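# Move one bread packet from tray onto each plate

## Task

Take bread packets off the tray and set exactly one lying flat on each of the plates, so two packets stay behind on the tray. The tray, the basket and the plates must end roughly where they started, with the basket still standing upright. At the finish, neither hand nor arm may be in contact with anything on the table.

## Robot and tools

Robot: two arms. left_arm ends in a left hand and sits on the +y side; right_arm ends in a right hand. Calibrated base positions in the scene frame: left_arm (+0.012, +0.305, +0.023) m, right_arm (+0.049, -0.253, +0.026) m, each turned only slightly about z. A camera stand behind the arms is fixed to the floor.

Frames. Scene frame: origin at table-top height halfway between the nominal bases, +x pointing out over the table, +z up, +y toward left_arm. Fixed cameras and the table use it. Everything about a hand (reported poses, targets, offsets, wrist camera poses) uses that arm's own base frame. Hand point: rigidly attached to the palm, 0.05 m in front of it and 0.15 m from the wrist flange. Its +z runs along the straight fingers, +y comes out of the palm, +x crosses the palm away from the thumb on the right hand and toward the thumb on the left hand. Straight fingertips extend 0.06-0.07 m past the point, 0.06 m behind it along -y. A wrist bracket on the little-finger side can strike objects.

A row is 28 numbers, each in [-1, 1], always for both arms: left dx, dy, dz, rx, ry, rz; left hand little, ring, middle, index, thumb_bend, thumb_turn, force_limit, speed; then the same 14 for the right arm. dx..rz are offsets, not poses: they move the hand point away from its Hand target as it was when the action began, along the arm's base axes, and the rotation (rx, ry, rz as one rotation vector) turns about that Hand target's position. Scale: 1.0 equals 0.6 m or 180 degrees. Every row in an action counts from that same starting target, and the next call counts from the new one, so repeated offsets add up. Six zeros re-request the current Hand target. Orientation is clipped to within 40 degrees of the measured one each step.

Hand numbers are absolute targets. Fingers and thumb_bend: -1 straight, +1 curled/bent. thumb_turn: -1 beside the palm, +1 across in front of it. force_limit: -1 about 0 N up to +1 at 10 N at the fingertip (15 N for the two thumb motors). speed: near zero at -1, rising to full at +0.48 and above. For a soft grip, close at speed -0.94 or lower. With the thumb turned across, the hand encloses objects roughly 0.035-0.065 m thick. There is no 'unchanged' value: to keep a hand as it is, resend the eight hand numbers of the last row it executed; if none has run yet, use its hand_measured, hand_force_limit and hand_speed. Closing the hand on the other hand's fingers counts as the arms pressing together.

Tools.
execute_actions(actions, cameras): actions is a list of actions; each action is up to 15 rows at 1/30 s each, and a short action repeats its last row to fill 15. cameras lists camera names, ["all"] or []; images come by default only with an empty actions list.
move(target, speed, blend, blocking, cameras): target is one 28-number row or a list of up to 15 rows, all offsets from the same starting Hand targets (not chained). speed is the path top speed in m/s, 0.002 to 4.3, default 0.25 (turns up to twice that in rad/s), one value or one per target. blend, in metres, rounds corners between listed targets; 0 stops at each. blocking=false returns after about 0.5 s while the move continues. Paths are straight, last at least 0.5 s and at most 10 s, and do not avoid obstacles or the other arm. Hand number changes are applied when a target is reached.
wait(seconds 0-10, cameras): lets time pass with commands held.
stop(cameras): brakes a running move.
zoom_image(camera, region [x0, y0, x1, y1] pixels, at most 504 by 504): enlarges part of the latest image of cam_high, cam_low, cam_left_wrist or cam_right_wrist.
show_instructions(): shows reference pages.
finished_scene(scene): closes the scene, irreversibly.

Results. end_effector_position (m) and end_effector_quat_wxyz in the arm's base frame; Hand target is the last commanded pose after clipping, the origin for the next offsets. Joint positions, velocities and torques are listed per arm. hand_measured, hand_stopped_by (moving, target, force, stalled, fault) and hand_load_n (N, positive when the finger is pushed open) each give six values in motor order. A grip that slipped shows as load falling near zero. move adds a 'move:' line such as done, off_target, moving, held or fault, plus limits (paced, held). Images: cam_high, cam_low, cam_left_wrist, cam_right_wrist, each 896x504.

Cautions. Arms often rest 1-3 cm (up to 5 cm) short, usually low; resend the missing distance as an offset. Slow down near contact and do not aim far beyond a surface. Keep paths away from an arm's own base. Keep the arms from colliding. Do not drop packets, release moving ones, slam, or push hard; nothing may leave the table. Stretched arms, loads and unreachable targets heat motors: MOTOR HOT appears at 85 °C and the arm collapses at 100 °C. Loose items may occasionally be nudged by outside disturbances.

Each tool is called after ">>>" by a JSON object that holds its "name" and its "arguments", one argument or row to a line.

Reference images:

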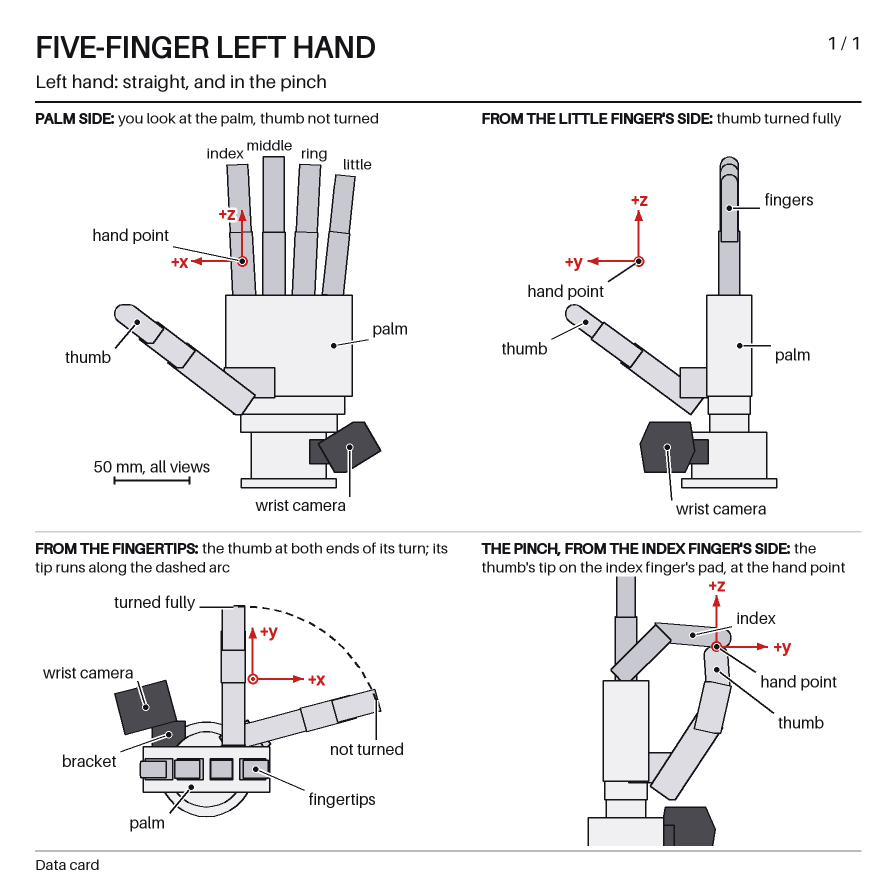

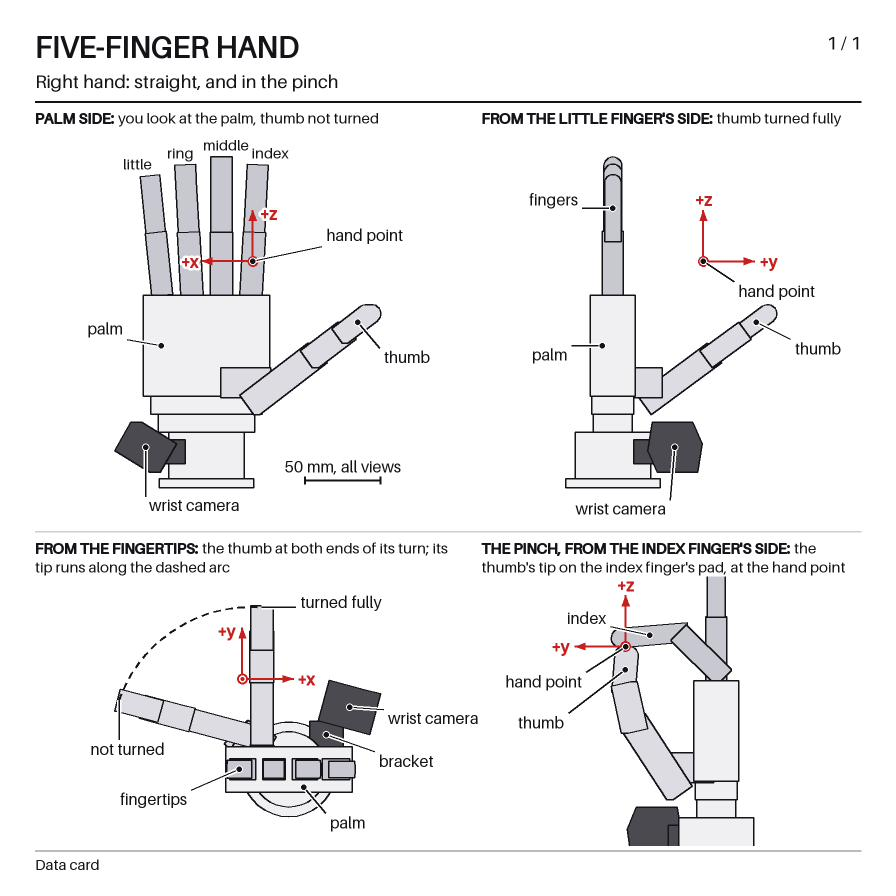

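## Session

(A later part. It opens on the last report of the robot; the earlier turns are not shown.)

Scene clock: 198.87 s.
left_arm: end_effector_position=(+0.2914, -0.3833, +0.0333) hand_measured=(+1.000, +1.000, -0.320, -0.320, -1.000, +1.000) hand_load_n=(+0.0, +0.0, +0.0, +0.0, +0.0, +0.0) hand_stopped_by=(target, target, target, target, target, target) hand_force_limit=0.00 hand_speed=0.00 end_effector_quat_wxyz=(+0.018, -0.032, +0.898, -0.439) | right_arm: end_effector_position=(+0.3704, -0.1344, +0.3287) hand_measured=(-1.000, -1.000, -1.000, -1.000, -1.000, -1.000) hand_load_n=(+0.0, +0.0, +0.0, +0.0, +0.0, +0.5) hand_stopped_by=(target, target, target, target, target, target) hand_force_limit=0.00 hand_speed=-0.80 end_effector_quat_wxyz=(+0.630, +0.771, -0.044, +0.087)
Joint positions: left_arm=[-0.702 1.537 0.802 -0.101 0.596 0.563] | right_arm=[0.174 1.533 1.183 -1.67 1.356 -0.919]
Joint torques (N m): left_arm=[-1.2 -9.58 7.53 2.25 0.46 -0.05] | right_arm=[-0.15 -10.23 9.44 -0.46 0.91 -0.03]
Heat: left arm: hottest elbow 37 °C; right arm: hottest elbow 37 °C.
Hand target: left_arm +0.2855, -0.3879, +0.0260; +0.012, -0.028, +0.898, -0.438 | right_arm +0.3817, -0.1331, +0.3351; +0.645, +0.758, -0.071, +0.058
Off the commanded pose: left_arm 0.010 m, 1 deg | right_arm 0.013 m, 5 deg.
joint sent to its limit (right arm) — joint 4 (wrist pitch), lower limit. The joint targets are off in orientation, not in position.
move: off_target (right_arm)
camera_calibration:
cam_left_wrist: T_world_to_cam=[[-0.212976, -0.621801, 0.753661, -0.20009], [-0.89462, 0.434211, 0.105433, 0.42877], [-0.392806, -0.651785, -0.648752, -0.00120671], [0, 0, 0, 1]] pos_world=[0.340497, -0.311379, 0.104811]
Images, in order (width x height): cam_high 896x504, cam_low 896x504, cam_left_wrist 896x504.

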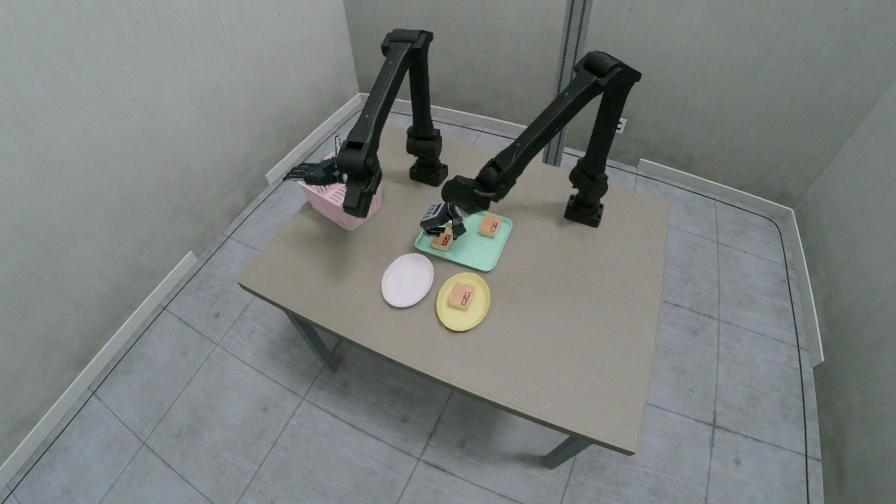

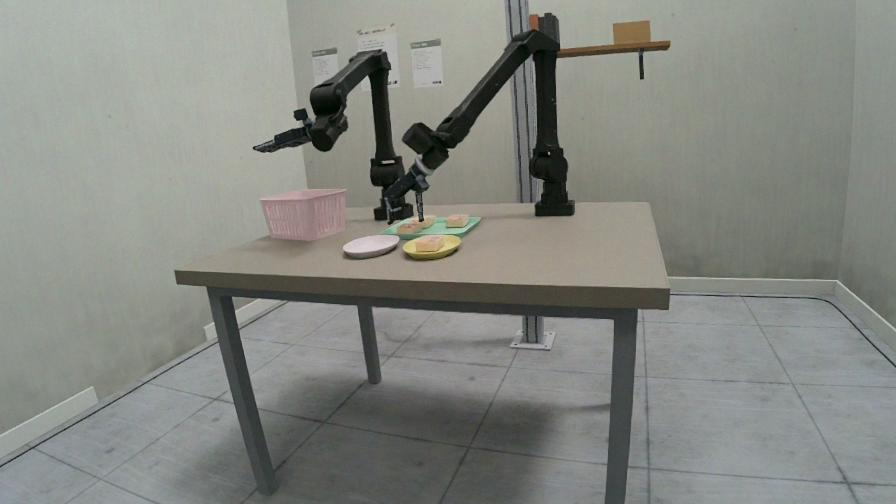

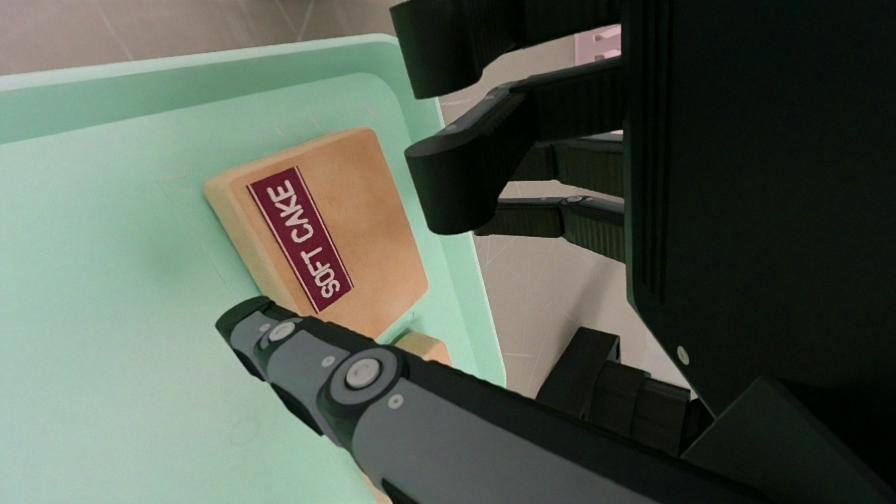

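>>> {"name": "move", "arguments": {
  "target": [0,0.001,-0.035,0,0,0,1,1,-0.27,-0.27,-1,1,0,0, 0,0,0,0,0,0,-1,-1,-1,-1,-1,-1,0,-0.8],
  "speed": 0.08,
  "cameras": ["cam_low","cam_left_wrist","cam_high"]
}}

>>> {"name": "zoom_image", "arguments": {
  "camera": "cam_low",
  "region": [370, 190, 470, 270]
}}

Scene clock: 205.43 s.
left_arm: end_effector_position=(+0.2930, -0.3847, +0.0154) hand_measured=(+1.000, +1.000, -0.270, -0.270, -1.000, +1.000) hand_load_n=(+0.0, +0.0, +0.0, +0.0, +0.0, +0.5) hand_stopped_by=(target, target, target, target, target, target) hand_force_limit=0.00 hand_speed=0.00 end_effector_quat_wxyz=(+0.021, -0.031, +0.897, -0.441) | right_arm: end_effector_position=(+0.3704, -0.1344, +0.3287) hand_measured=(-1.000, -1.000, -1.000, -1.000, -1.000, -1.000) hand_load_n=(+0.0, +0.0, +0.0, +0.0, +0.0, +0.0) hand_stopped_by=(target, target, target, target, target, target) hand_force_limit=0.00 hand_speed=-0.80 end_effector_quat_wxyz=(+0.630, +0.771, -0.044, +0.087)
Joint positions: left_arm=[-0.702 1.579 0.786 -0.036 0.596 0.563] | right_arm=[0.174 1.533 1.183 -1.67 1.356 -0.919]
Joint torques (N m): left_arm=[-1.14 -9.76 6.91 2.29 0.48 -0.05] | right_arm=[-0.09 -10.23 9.44 -0.46 0.91 -0.03]
Heat: left arm: hottest elbow 37 °C; right arm: hottest elbow 37 °C.
Hand target: left_arm +0.2856, -0.3873, +0.0050; +0.012, -0.028, +0.898, -0.438 | right_arm +0.3817, -0.1331, +0.3351; +0.645, +0.758, -0.071, +0.058
Off the commanded pose: left_arm 0.013 m, 1 deg | right_arm 0.013 m, 5 deg.
joint sent to its limit (right arm) — joint 4 (wrist pitch), lower limit. The joint targets are off in orientation, not in position.
move: off_target (left_arm, right_arm)
camera_calibration:
cam_left_wrist: T_world_to_cam=[[-0.216723, -0.618583, 0.755239, -0.184874], [-0.895119, 0.434662, 0.0991504, 0.433066], [-0.389607, -0.65454, -0.647907, -0.0150974], [0, 0, 0, 1]] pos_world=[0.341697, -0.312479, 0.0869035]
Images, in order (width x height): cam_high 896x504, cam_low 896x504, cam_left_wrist 896x504.

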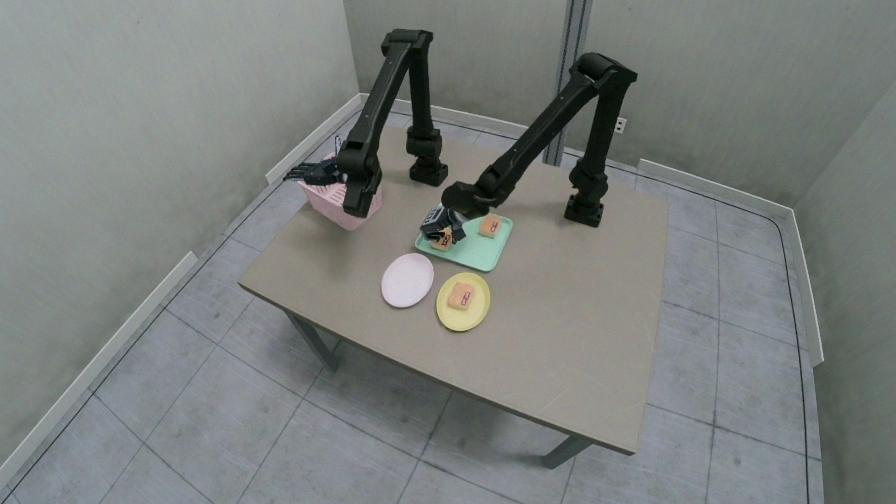

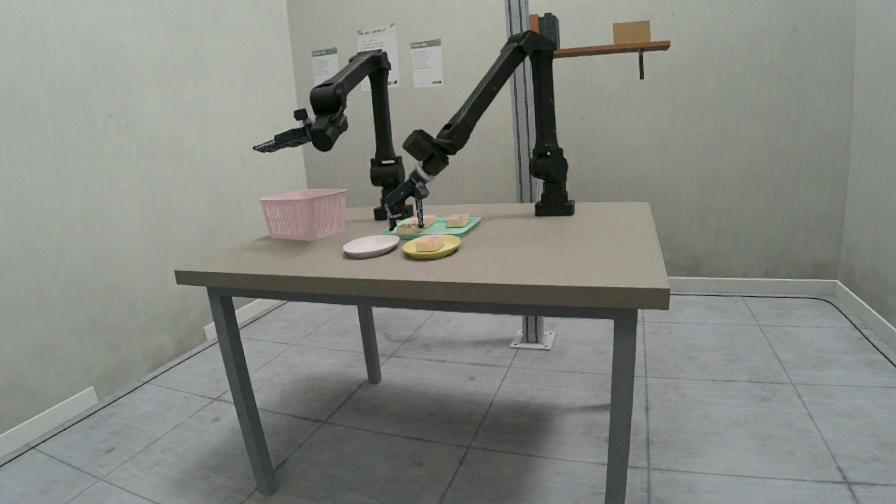

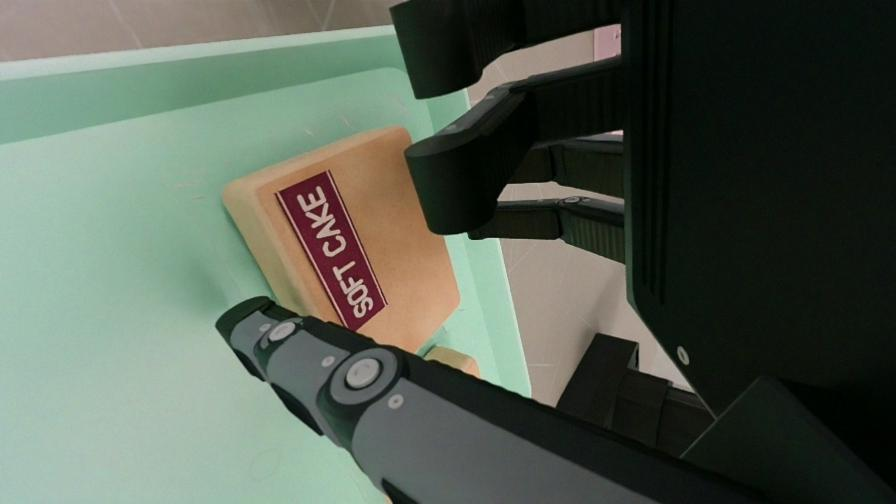

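Scaled by 5.040.

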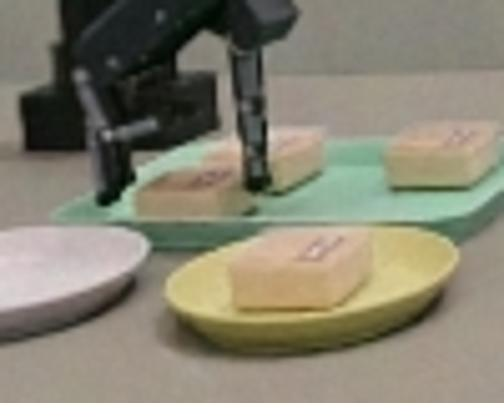

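>>> {"name": "move", "arguments": {
  "target": [
    [0,0,0.004,-0.022,0,0,1,1,-0.27,-0.27,-1,1,0,0, 0,0,0,0,0,0,-1,-1,-1,-1,-1,-1,0,-0.8],
    [0,0,0.000,-0.022,0,0,1,1,-0.27,-0.27,-1,1,0,0, 0,0,0,0,0,0,-1,-1,-1,-1,-1,-1,0,-0.8],
    [0,0,0.000,-0.022,0,0,1,1,0.2,0.2,-0.4,1,0,-0.88, 0,0,0,0,0,0,-1,-1,-1,-1,-1,-1,0,-0.8]
  ],
  "speed": 0.05,
  "cameras": ["cam_low","cam_left_wrist","cam_high"]
}}

>>> {"name": "zoom_image", "arguments": {
  "camera": "cam_low",
  "region": [370, 190, 470, 270]
}}

Scene clock: 212.83 s.
left_arm: end_effector_position=(+0.2871, -0.3918, +0.0176) hand_measured=(+1.000, +1.000, -0.084, -0.028, -0.908, +1.000) hand_load_n=(+0.0, +0.0, +4.0, +5.0, +11.5, -0.5) hand_stopped_by=(target, target, force, force, force, target) hand_force_limit=0.00 hand_speed=-0.88 end_effector_quat_wxyz=(+0.020, -0.016, +0.880, -0.474) | right_arm: end_effector_position=(+0.3704, -0.1344, +0.3287) hand_measured=(-1.000, -1.000, -1.000, -1.000, -1.000, -1.000) hand_load_n=(+0.0, +0.0, +0.0, -0.5, +0.0, +0.0) hand_stopped_by=(target, target, target, target, target, target) hand_force_limit=0.00 hand_speed=-0.80 end_effector_quat_wxyz=(+0.630, +0.771, -0.044, +0.087)
Joint positions: left_arm=[-0.702 1.58 0.75 0.068 0.649 0.548] | right_arm=[0.174 1.533 1.183 -1.67 1.356 -0.919]
Joint torques (N m): left_arm=[0.67 -9.23 6.48 2.37 0.47 -0.15] | right_arm=[-0.09 -10.17 9.44 -0.47 0.91 -0.03]
Heat: left arm: hottest elbow 36 °C; right arm: hottest elbow 37 °C.
Hand target: left_arm +0.2856, -0.3874, +0.0051; +0.011, -0.028, +0.883, -0.469 | right_arm +0.3817, -0.1331, +0.3351; +0.645, +0.758, -0.071, +0.058
Off the commanded pose: left_arm 0.013 m, 2 deg | right_arm 0.013 m, 5 deg.
joint sent to its limit (right arm) — joint 4 (wrist pitch), lower limit. The joint targets are off in orientation, not in position.
move: off_target (left_arm, right_arm); target 3's new numbers were sent with left_arm's hand 0.014 m and 2 deg from that target
camera_calibration:
cam_left_wrist: T_world_to_cam=[[-0.24499, -0.555912, 0.794318, -0.160176], [-0.883604, 0.465218, 0.0530599, 0.440207], [-0.399028, -0.688864, -0.60518, -0.0321073], [0, 0, 0, 1]] pos_world=[0.336916, -0.315953, 0.0844425]
Images, in order (width x height): cam_high 896x504, cam_low 896x504, cam_left_wrist 896x504.

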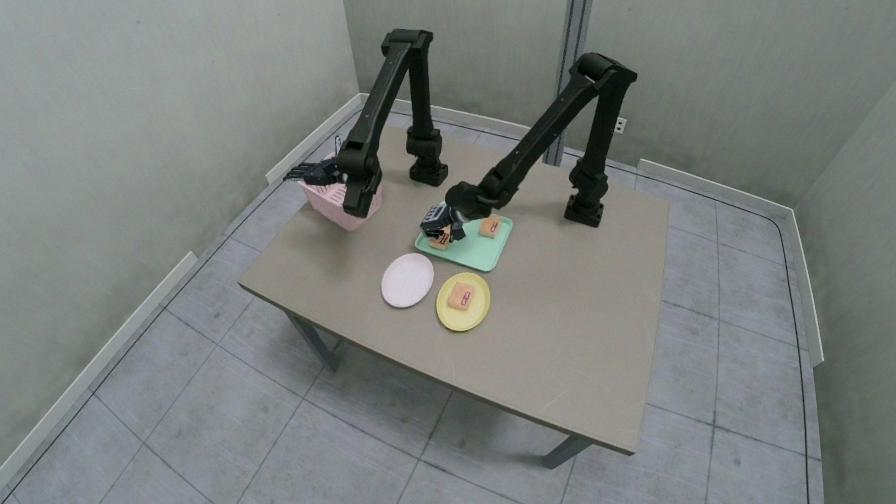

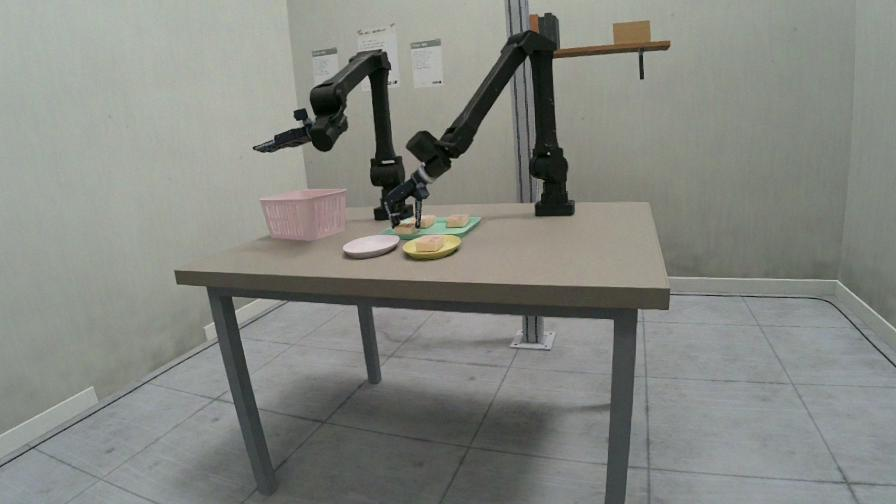

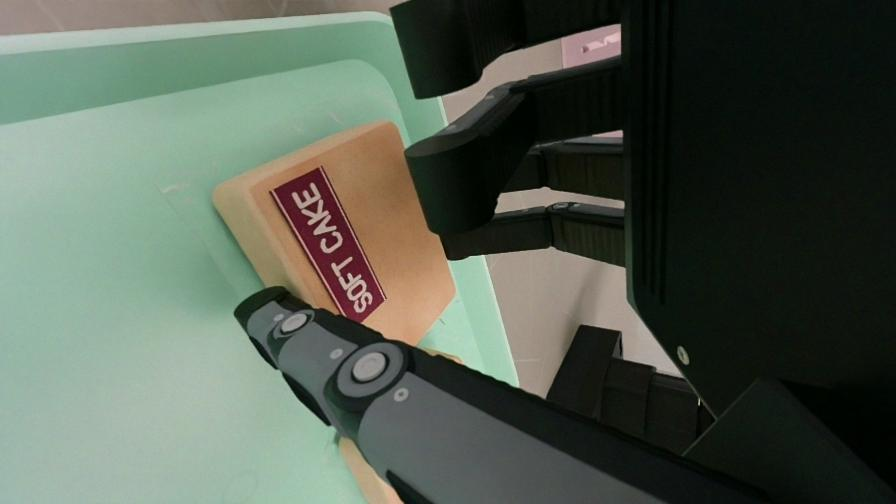

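Scaled by 5.040.

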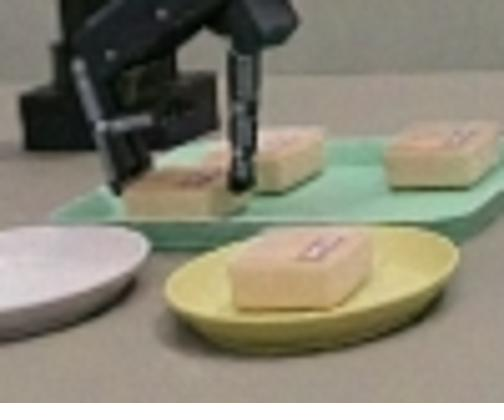

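>>> {"name": "move", "arguments": {
  "target": [0.02,-0.01,0.12,0,0,0,1,1,0.2,0.2,-0.4,1,0,-0.88, 0,0,0,0,0,0,-1,-1,-1,-1,-1,-1,0,-0.8],
  "speed": 0.1,
  "cameras": ["cam_low","cam_left_wrist"]
}}

>>> {"name": "zoom_image", "arguments": {
  "camera": "cam_low",
  "region": [370, 190, 470, 270]
}}

Scene clock: 215.90 s.
left_arm: end_effector_position=(+0.2801, -0.3869, +0.0601) hand_measured=(+1.000, +1.000, -0.084, -0.028, -0.908, +1.000) hand_load_n=(+0.0, +0.0, +4.0, +4.5, +11.0, -0.5) hand_stopped_by=(target, target, force, force, force, target) hand_force_limit=0.00 hand_speed=-0.88 end_effector_quat_wxyz=(+0.001, -0.023, +0.888, -0.460) | right_arm: end_effector_position=(+0.3704, -0.1344, +0.3287) hand_measured=(-1.000, -1.000, -1.000, -1.000, -1.000, -1.000) hand_load_n=(+0.0, +0.0, +0.0, +0.0, +0.0, +0.0) hand_stopped_by=(target, target, target, target, target, target) hand_force_limit=0.00 hand_speed=-0.80 end_effector_quat_wxyz=(+0.630, +0.771, -0.044, +0.087)
Joint positions: left_arm=[-0.702 1.483 0.807 -0.139 0.654 0.548] | right_arm=[0.174 1.533 1.183 -1.67 1.356 -0.919]
Joint torques (N m): left_arm=[1.49 -10.64 11.73 0.98 0.52 -0.1] | right_arm=[-0.03 -10.23 9.44 -0.47 0.91 -0.03]
Heat: left arm: hottest elbow 36 °C; right arm: hottest elbow 37 °C.
Hand target: left_arm +0.2975, -0.3934, +0.0770; +0.011, -0.028, +0.883, -0.469 | right_arm +0.3817, -0.1331, +0.3351; +0.645, +0.758, -0.071, +0.058
Off the commanded pose: left_arm 0.025 m, 2 deg | right_arm 0.013 m, 5 deg.
joint sent to its limit (right arm) — joint 4 (wrist pitch), lower limit. The joint targets are off in orientation, not in position.
move: off_target (left_arm, right_arm)
camera_calibration:
cam_left_wrist: T_world_to_cam=[[-0.214002, -0.57944, 0.786418, -0.210257], [-0.878399, 0.466346, 0.104575, 0.425359], [-0.427338, -0.668409, -0.608779, 0.010244], [0, 0, 0, 1]] pos_world=[0.333017, -0.313349, 0.127104]
Images, in order (width x height): cam_low 896x504, cam_left_wrist 896x504.

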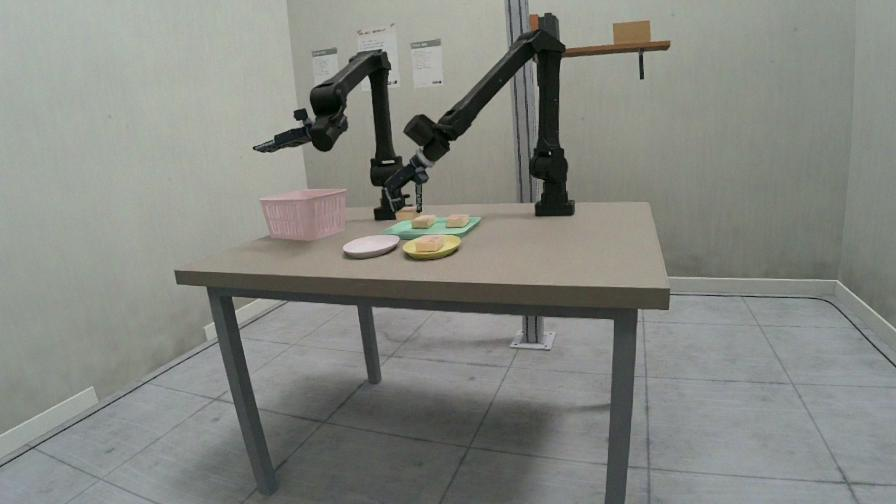

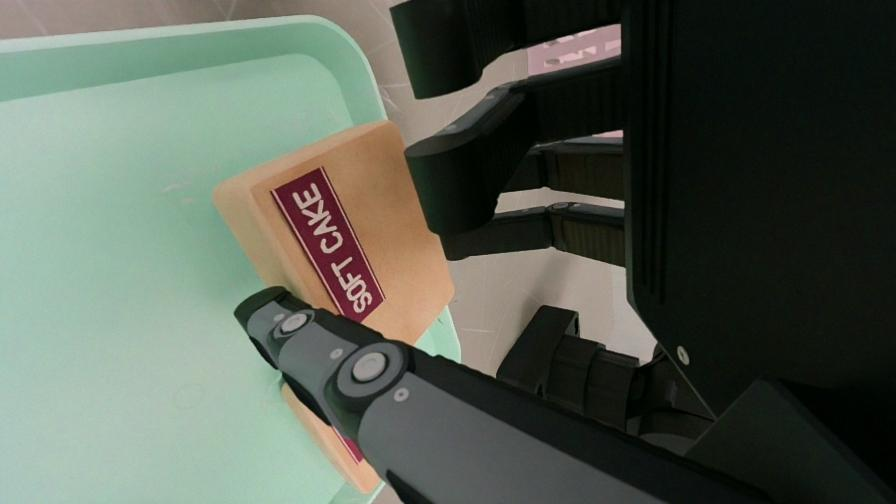

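Scaled by 5.040.

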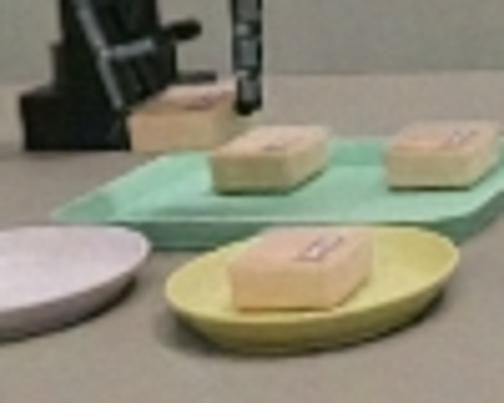

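>>> {"name": "move", "arguments": {
  "target": [
    [0.04,-0.003,0.05,0,0,0,1,1,0.2,0.2,-0.4,1,0,-0.88, 0,0,0,0,0,0,-1,-1,-1,-1,-1,-1,0,-0.8],
    [0.28,-0.037,0.04,0,0,0,1,1,0.2,0.2,-0.4,1,0,-0.88, 0,0,0,0,0,0,-1,-1,-1,-1,-1,-1,0,-0.8]
  ],
  "speed": 0.15,
  "blend": [0.02, 0],
  "cameras": ["cam_low","cam_left_wrist","cam_high"]
}}

>>> {"name": "zoom_image", "arguments": {
  "camera": "cam_high",
  "region": [360, 180, 520, 340]
}}

Scene clock: 222.40 s.
left_arm: end_effector_position=(+0.4474, -0.4122, +0.0972) hand_measured=(+1.000, +1.000, -0.084, -0.028, -0.908, +1.000) hand_load_n=(+0.0, +0.0, +4.0, +4.5, +11.0, -0.5) hand_stopped_by=(target, target, force, force, force, target) hand_force_limit=0.00 hand_speed=-0.88 end_effector_quat_wxyz=(+0.003, -0.033, +0.884, -0.467) | right_arm: end_effector_position=(+0.3704, -0.1344, +0.3287) hand_measured=(-1.000, -1.000, -1.000, -1.000, -1.000, -1.000) hand_load_n=(+0.0, +0.0, +0.0, +0.0, +0.0, +0.0) hand_stopped_by=(target, target, target, target, target, target) hand_force_limit=0.00 hand_speed=-0.80 end_effector_quat_wxyz=(+0.630, +0.771, -0.044, +0.087)
Joint positions: left_arm=[-0.539 1.778 1.306 -0.421 0.76 0.678] | right_arm=[0.174 1.533 1.183 -1.67 1.356 -0.919]
Joint torques (N m): left_arm=[0.79 -14.33 13.16 0.98 0.57 0.13] | right_arm=[-0.09 -10.11 9.43 -0.46 0.92 -0.02]
Heat: left arm: hottest elbow 36 °C; right arm: hottest elbow 37 °C.
Hand target: left_arm +0.4655, -0.4155, +0.1011; +0.011, -0.028, +0.883, -0.469 | right_arm +0.3817, -0.1331, +0.3351; +0.645, +0.758, -0.071, +0.058
Off the commanded pose: left_arm 0.019 m, 1 deg | right_arm 0.013 m, 5 deg.
joint sent to its limit (right arm) — joint 4 (wrist pitch), lower limit. The joint targets are off in orientation, not in position.
move: off_target (left_arm, right_arm); blend cut to 0.0193 m at target 1
camera_calibration:
cam_left_wrist: T_world_to_cam=[[-0.200335, -0.570658, 0.796376, -0.221725], [-0.886761, 0.451223, 0.100261, 0.578132], [-0.416558, -0.68611, -0.596433, 0.0740815], [0, 0, 0, 1]] pos_world=[0.499105, -0.336567, 0.162797]
Images, in order (width x height): cam_high 896x504, cam_low 896x504, cam_left_wrist 896x504.

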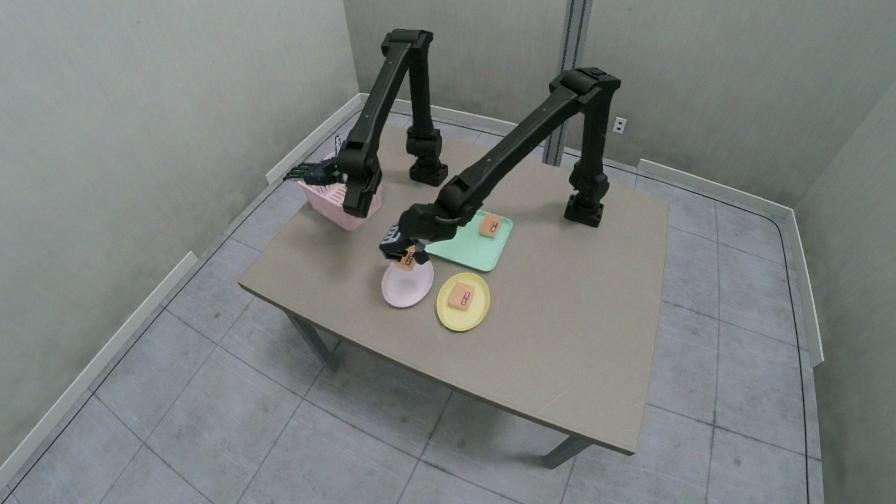

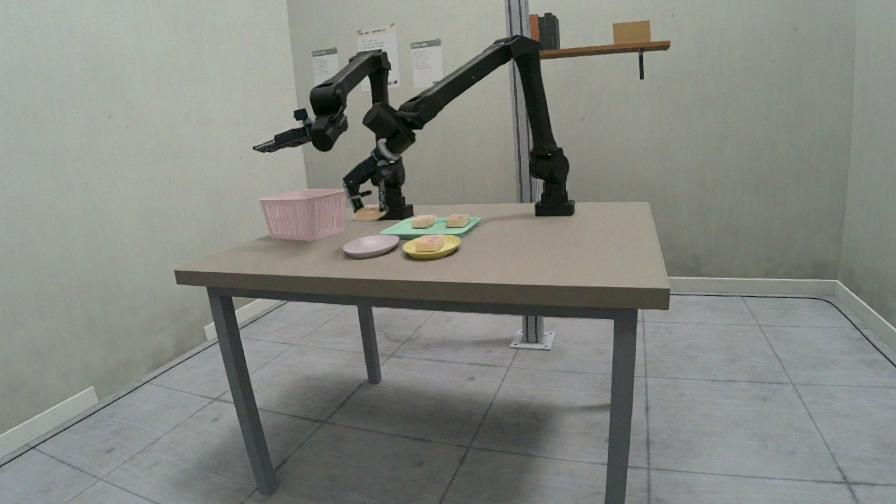

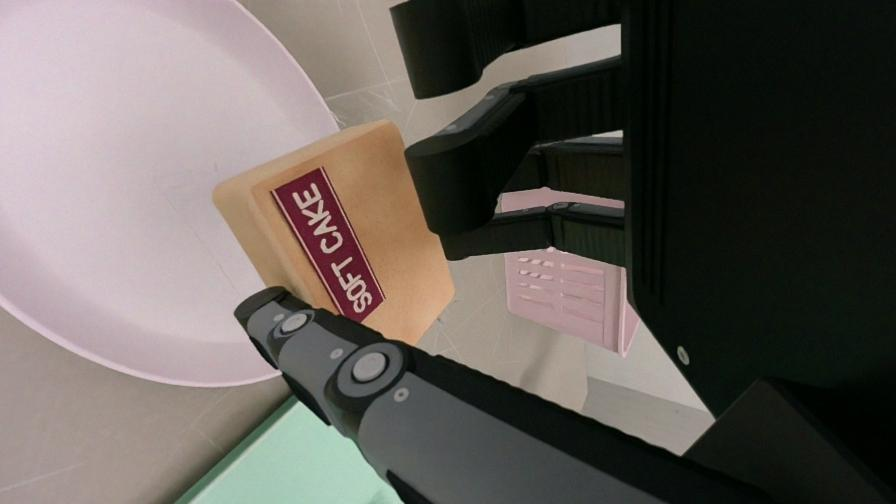

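Scaled by 3.150.

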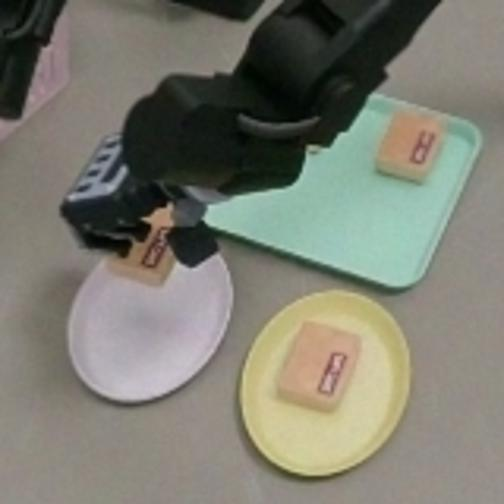

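>>> {"name": "move", "arguments": {
  "target": [
    [0.02,0,-0.03,0,0,0,1,1,0.2,0.2,-0.4,1,0,-0.88, 0,0,0,0,0,0,-1,-1,-1,-1,-1,-1,0,-0.8],
    [0.0,0.003,-0.125,0,0,0,1,1,0.2,0.2,-0.4,1,0,-0.88, 0,0,0,0,0,0,-1,-1,-1,-1,-1,-1,0,-0.8]
  ],
  "speed": 0.12,
  "blend": [0.01, 0],
  "cameras": ["cam_low","cam_left_wrist","cam_high"]
}}

>>> {"name": "zoom_image", "arguments": {
  "camera": "cam_high",
  "region": [360, 180, 520, 340]
}}

>>> {"name": "zoom_image", "arguments": {
  "camera": "cam_low",
  "region": [330, 190, 430, 270]
}}

Scene clock: 231.13 s.
left_arm: end_effector_position=(+0.4620, -0.4188, +0.0423) hand_measured=(+1.000, +1.000, -0.084, -0.028, -0.908, +1.000) hand_load_n=(+0.0, +0.0, +4.0, +4.5, +11.0, -0.5) hand_stopped_by=(target, target, force, force, force, target) hand_force_limit=0.00 hand_speed=-0.88 end_effector_quat_wxyz=(+0.012, -0.025, +0.881, -0.473) | right_arm: end_effector_position=(+0.3704, -0.1344, +0.3287) hand_measured=(-1.000, -1.000, -1.000, -1.000, -1.000, -1.000) hand_load_n=(+0.0, +0.0, +0.0, +0.0, +0.0, +0.0) hand_stopped_by=(target, target, target, target, target, target) hand_force_limit=0.00 hand_speed=-0.80 end_effector_quat_wxyz=(+0.630, +0.771, -0.044, +0.087)
Joint positions: left_arm=[-0.535 1.879 1.284 -0.278 0.765 0.688] | right_arm=[0.174 1.533 1.183 -1.67 1.356 -0.919]
Joint torques (N m): left_arm=[0.91 -15.33 8.01 2.22 0.47 0.08] | right_arm=[-0.09 -10.23 9.46 -0.49 0.91 -0.03]
Heat: left arm: hottest elbow 37 °C; right arm: hottest elbow 37 °C.
Hand target: left_arm +0.4656, -0.4137, +0.0262; +0.011, -0.028, +0.883, -0.469 | right_arm +0.3817, -0.1331, +0.3351; +0.645, +0.758, -0.071, +0.058
Off the commanded pose: left_arm 0.017 m, 1 deg | right_arm 0.013 m, 5 deg.
joint sent to its limit (right arm) — joint 4 (wrist pitch), lower limit. The joint targets are off in orientation, not in position.
move: off_target (left_arm, right_arm)
camera_calibration:
cam_left_wrist: T_world_to_cam=[[-0.221274, -0.559345, 0.798856, -0.164569], [-0.886408, 0.456889, 0.0743813, 0.602901], [-0.406593, -0.691654, -0.596906, 0.0359249], [0, 0, 0, 1]] pos_world=[0.512609, -0.342662, 0.108066]
Images, in order (width x height): cam_high 896x504, cam_low 896x504, cam_left_wrist 896x504.

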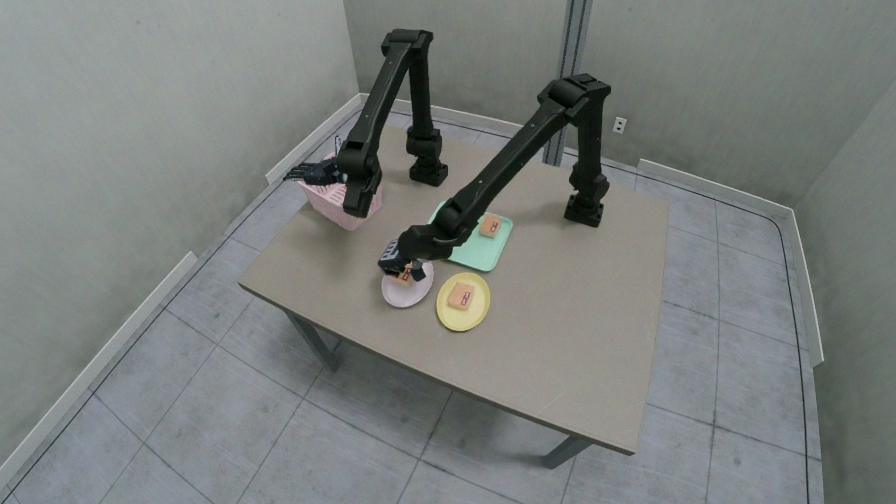

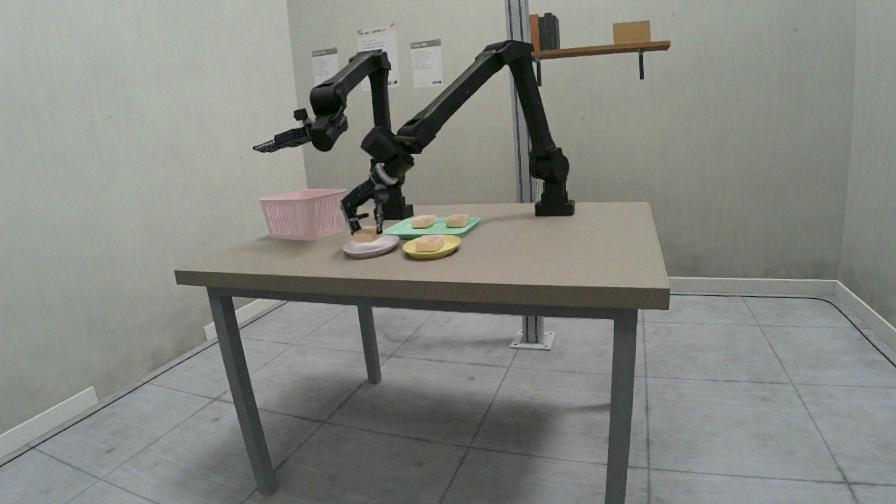

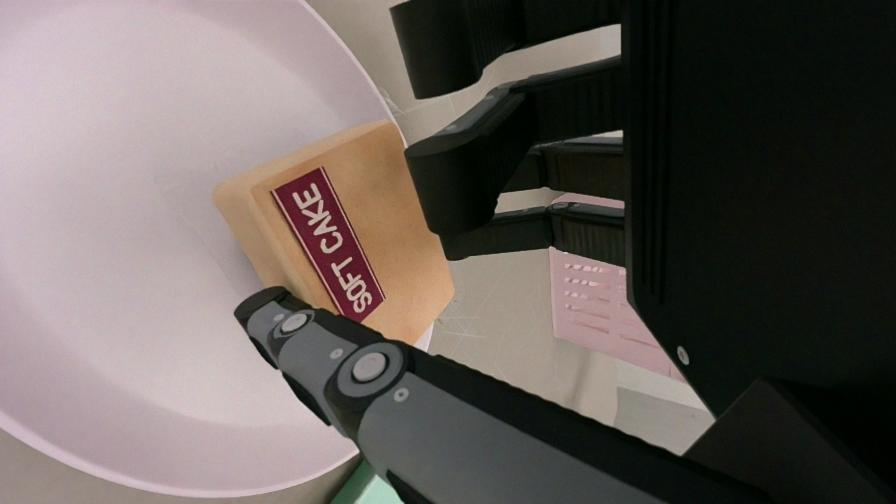

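Scaled by 3.150.

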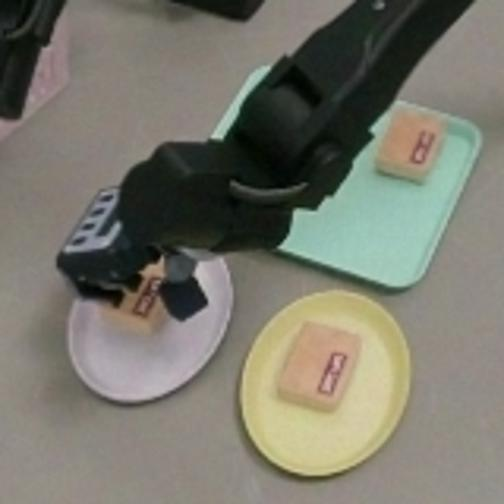

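Scaled by 5.040.

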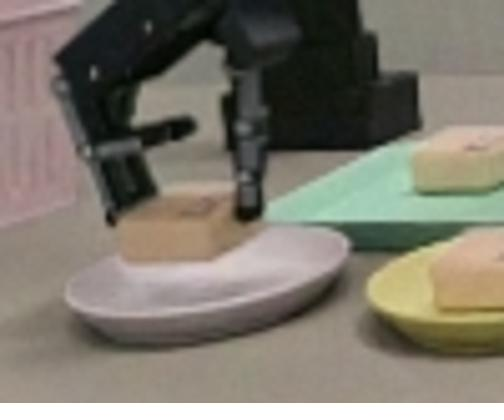

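>>> {"name": "move", "arguments": {
  "target": [
    [0.0,0.027,0,0,0,0,1,1,0.2,0.2,-0.4,1,0,-0.88, 0,0,0,0,0,0,-1,-1,-1,-1,-1,-1,0,-0.8],
    [0.0,0.027,-0.037,0,0,0,1,1,0.2,0.2,-0.4,1,0,-0.88, 0,0,0,0,0,0,-1,-1,-1,-1,-1,-1,0,-0.8]
  ],
  "speed": 0.08,
  "blend": [0.005, 0],
  "cameras": ["cam_low","cam_left_wrist","cam_high"]
}}

>>> {"name": "zoom_image", "arguments": {
  "camera": "cam_high",
  "region": [360, 220, 460, 320]
}}

>>> {"name": "zoom_image", "arguments": {
  "camera": "cam_low",
  "region": [330, 190, 430, 270]
}}

Scene clock: 244.93 s.
left_arm: end_effector_position=(+0.4620, -0.4043, +0.0208) hand_measured=(+1.000, +1.000, -0.084, -0.028, -0.908, +1.000) hand_load_n=(+0.0, +0.0, +4.0, +4.5, +11.0, -0.5) hand_stopped_by=(target, target, force, force, force, target) hand_force_limit=0.00 hand_speed=-0.88 end_effector_quat_wxyz=(+0.012, -0.027, +0.881, -0.472) | right_arm: end_effector_position=(+0.3704, -0.1344, +0.3287) hand_measured=(-1.000, -1.000, -1.000, -1.000, -1.000, -1.000) hand_load_n=(+0.0, +0.0, +0.0, +0.0, +0.0, +0.0) hand_stopped_by=(target, target, target, target, target, target) hand_force_limit=0.00 hand_speed=-0.80 end_effector_quat_wxyz=(+0.630, +0.771, -0.044, +0.087)
Joint positions: left_arm=[-0.513 1.897 1.246 -0.239 0.777 0.709] | right_arm=[0.174 1.533 1.183 -1.67 1.356 -0.919]
Joint torques (N m): left_arm=[0.79 -15.15 7.62 2.24 0.61 0.14] | right_arm=[-0.15 -10.23 9.42 -0.46 0.91 -0.03]
Heat: left arm: hottest elbow 36 °C; right arm: hottest elbow 37 °C.
Hand target: left_arm +0.4655, -0.3975, +0.0039; +0.011, -0.028, +0.883, -0.469 | right_arm +0.3817, -0.1331, +0.3351; +0.645, +0.758, -0.071, +0.058
Off the commanded pose: left_arm 0.018 m, 0 deg | right_arm 0.013 m, 5 deg.
joint sent to its limit (right arm) — joint 4 (wrist pitch), lower limit. The joint targets are off in orientation, not in position.
move: off_target (left_arm, right_arm)
camera_calibration:
cam_left_wrist: T_world_to_cam=[[-0.218662, -0.5611, 0.798345, -0.141125], [-0.887597, 0.454279, 0.0761732, 0.597374], [-0.405412, -0.691952, -0.597364, 0.0326534], [0, 0, 0, 1]] pos_world=[0.512607, -0.327965, 0.0866687]
Images, in order (width x height): cam_high 896x504, cam_low 896x504, cam_left_wrist 896x504.

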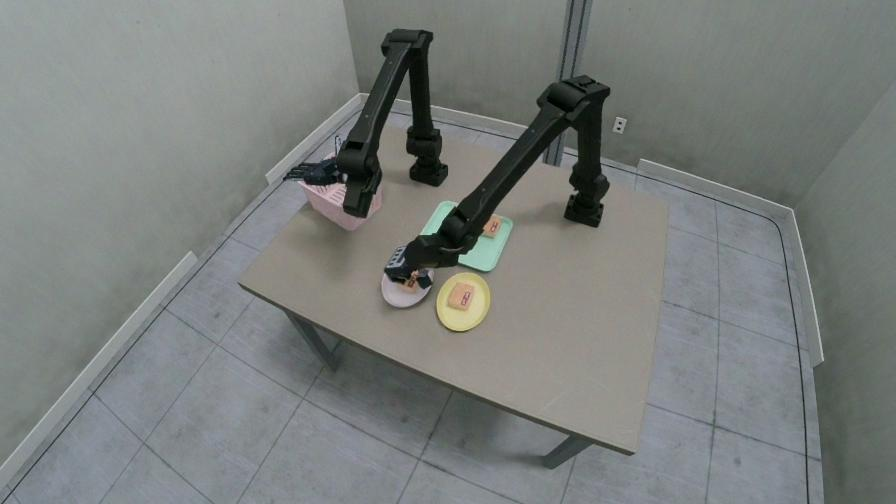

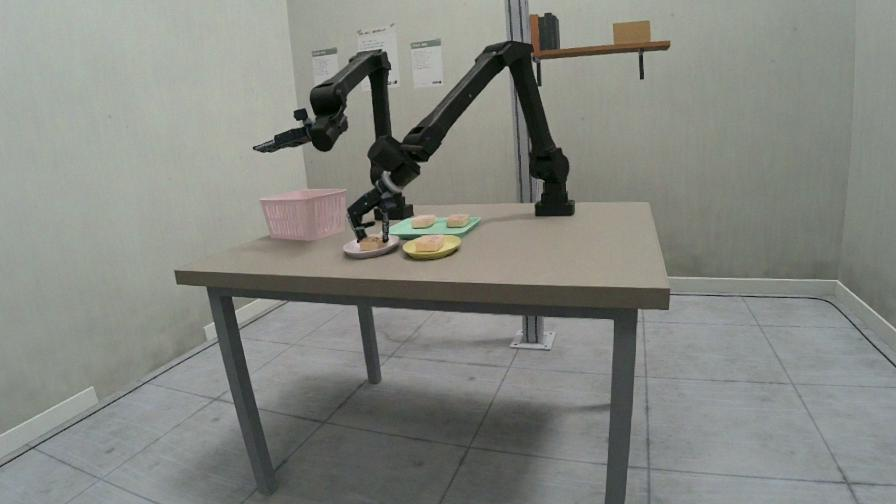

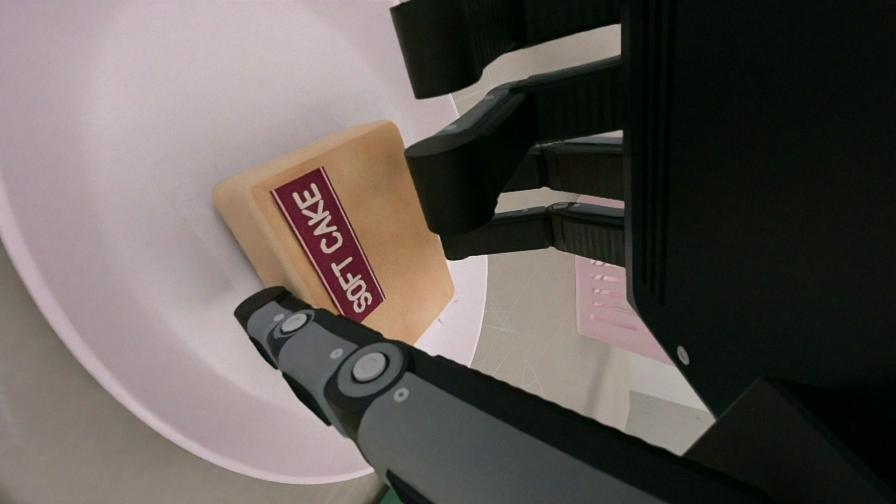

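Scaled by 5.040.

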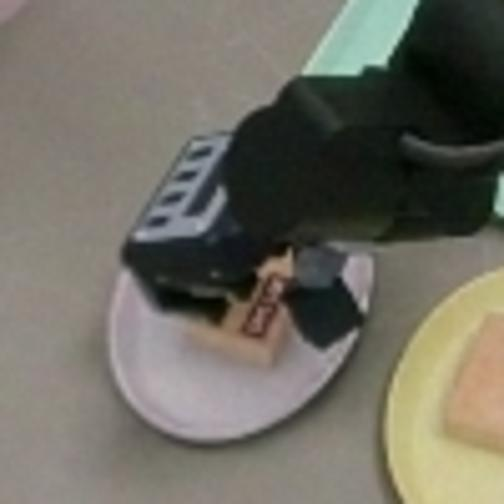

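Scaled by 5.040.

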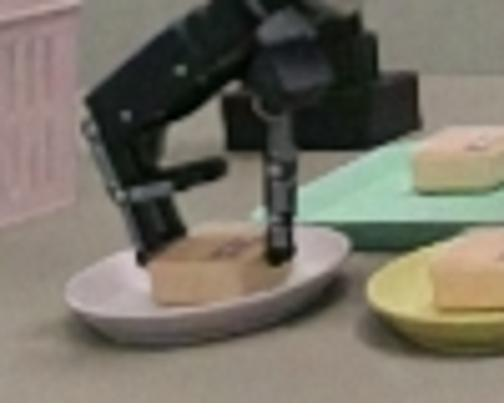

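>>> {"name": "move", "arguments": {
  "target": [0.022,0.0,0.003,0,0,0,1,1,0.2,0.2,-0.4,1,0,-0.88, 0,0,0,0,0,0,-1,-1,-1,-1,-1,-1,0,-0.8],
  "speed": 0.08
}}

Scene clock: 250.40 s.
left_arm: end_effector_position=(+0.4626, -0.4022, +0.0182) hand_measured=(+1.000, +1.000, -0.084, -0.028, -0.908, +1.000) hand_load_n=(+0.0, +0.0, +4.0, +5.0, +10.5, -0.5) hand_stopped_by=(target, target, force, force, force, target) hand_force_limit=0.00 hand_speed=-0.88 end_effector_quat_wxyz=(+0.009, -0.025, +0.880, -0.474) | right_arm: end_effector_position=(+0.3704, -0.1344, +0.3287) hand_measured=(-1.000, -1.000, -1.000, -1.000, -1.000, -1.000) hand_load_n=(+0.0, +0.0, -0.5, +0.0, +0.0, +0.0) hand_stopped_by=(target, target, target, target, target, target) hand_force_limit=0.00 hand_speed=-0.80 end_effector_quat_wxyz=(+0.630, +0.771, -0.044, +0.087)
Joint positions: left_arm=[-0.507 1.903 1.246 -0.239 0.789 0.717] | right_arm=[0.174 1.533 1.183 -1.67 1.356 -0.919]
Joint torques (N m): left_arm=[1.85 -13.98 11.07 0.99 0.46 0.19] | right_arm=[-0.03 -10.23 9.43 -0.49 0.92 -0.03]
Heat: left arm: hottest elbow 36 °C; right arm: hottest elbow 38 °C.
Hand target: left_arm +0.4787, -0.3974, +0.0056; +0.011, -0.028, +0.883, -0.469 | right_arm +0.3817, -0.1331, +0.3351; +0.645, +0.758, -0.071, +0.058
Off the commanded pose: left_arm 0.021 m, 1 deg | right_arm 0.013 m, 5 deg.
joint sent to its limit (right arm) — joint 4 (wrist pitch), lower limit. The joint targets are off in orientation, not in position.
move: off_target (left_arm, right_arm)


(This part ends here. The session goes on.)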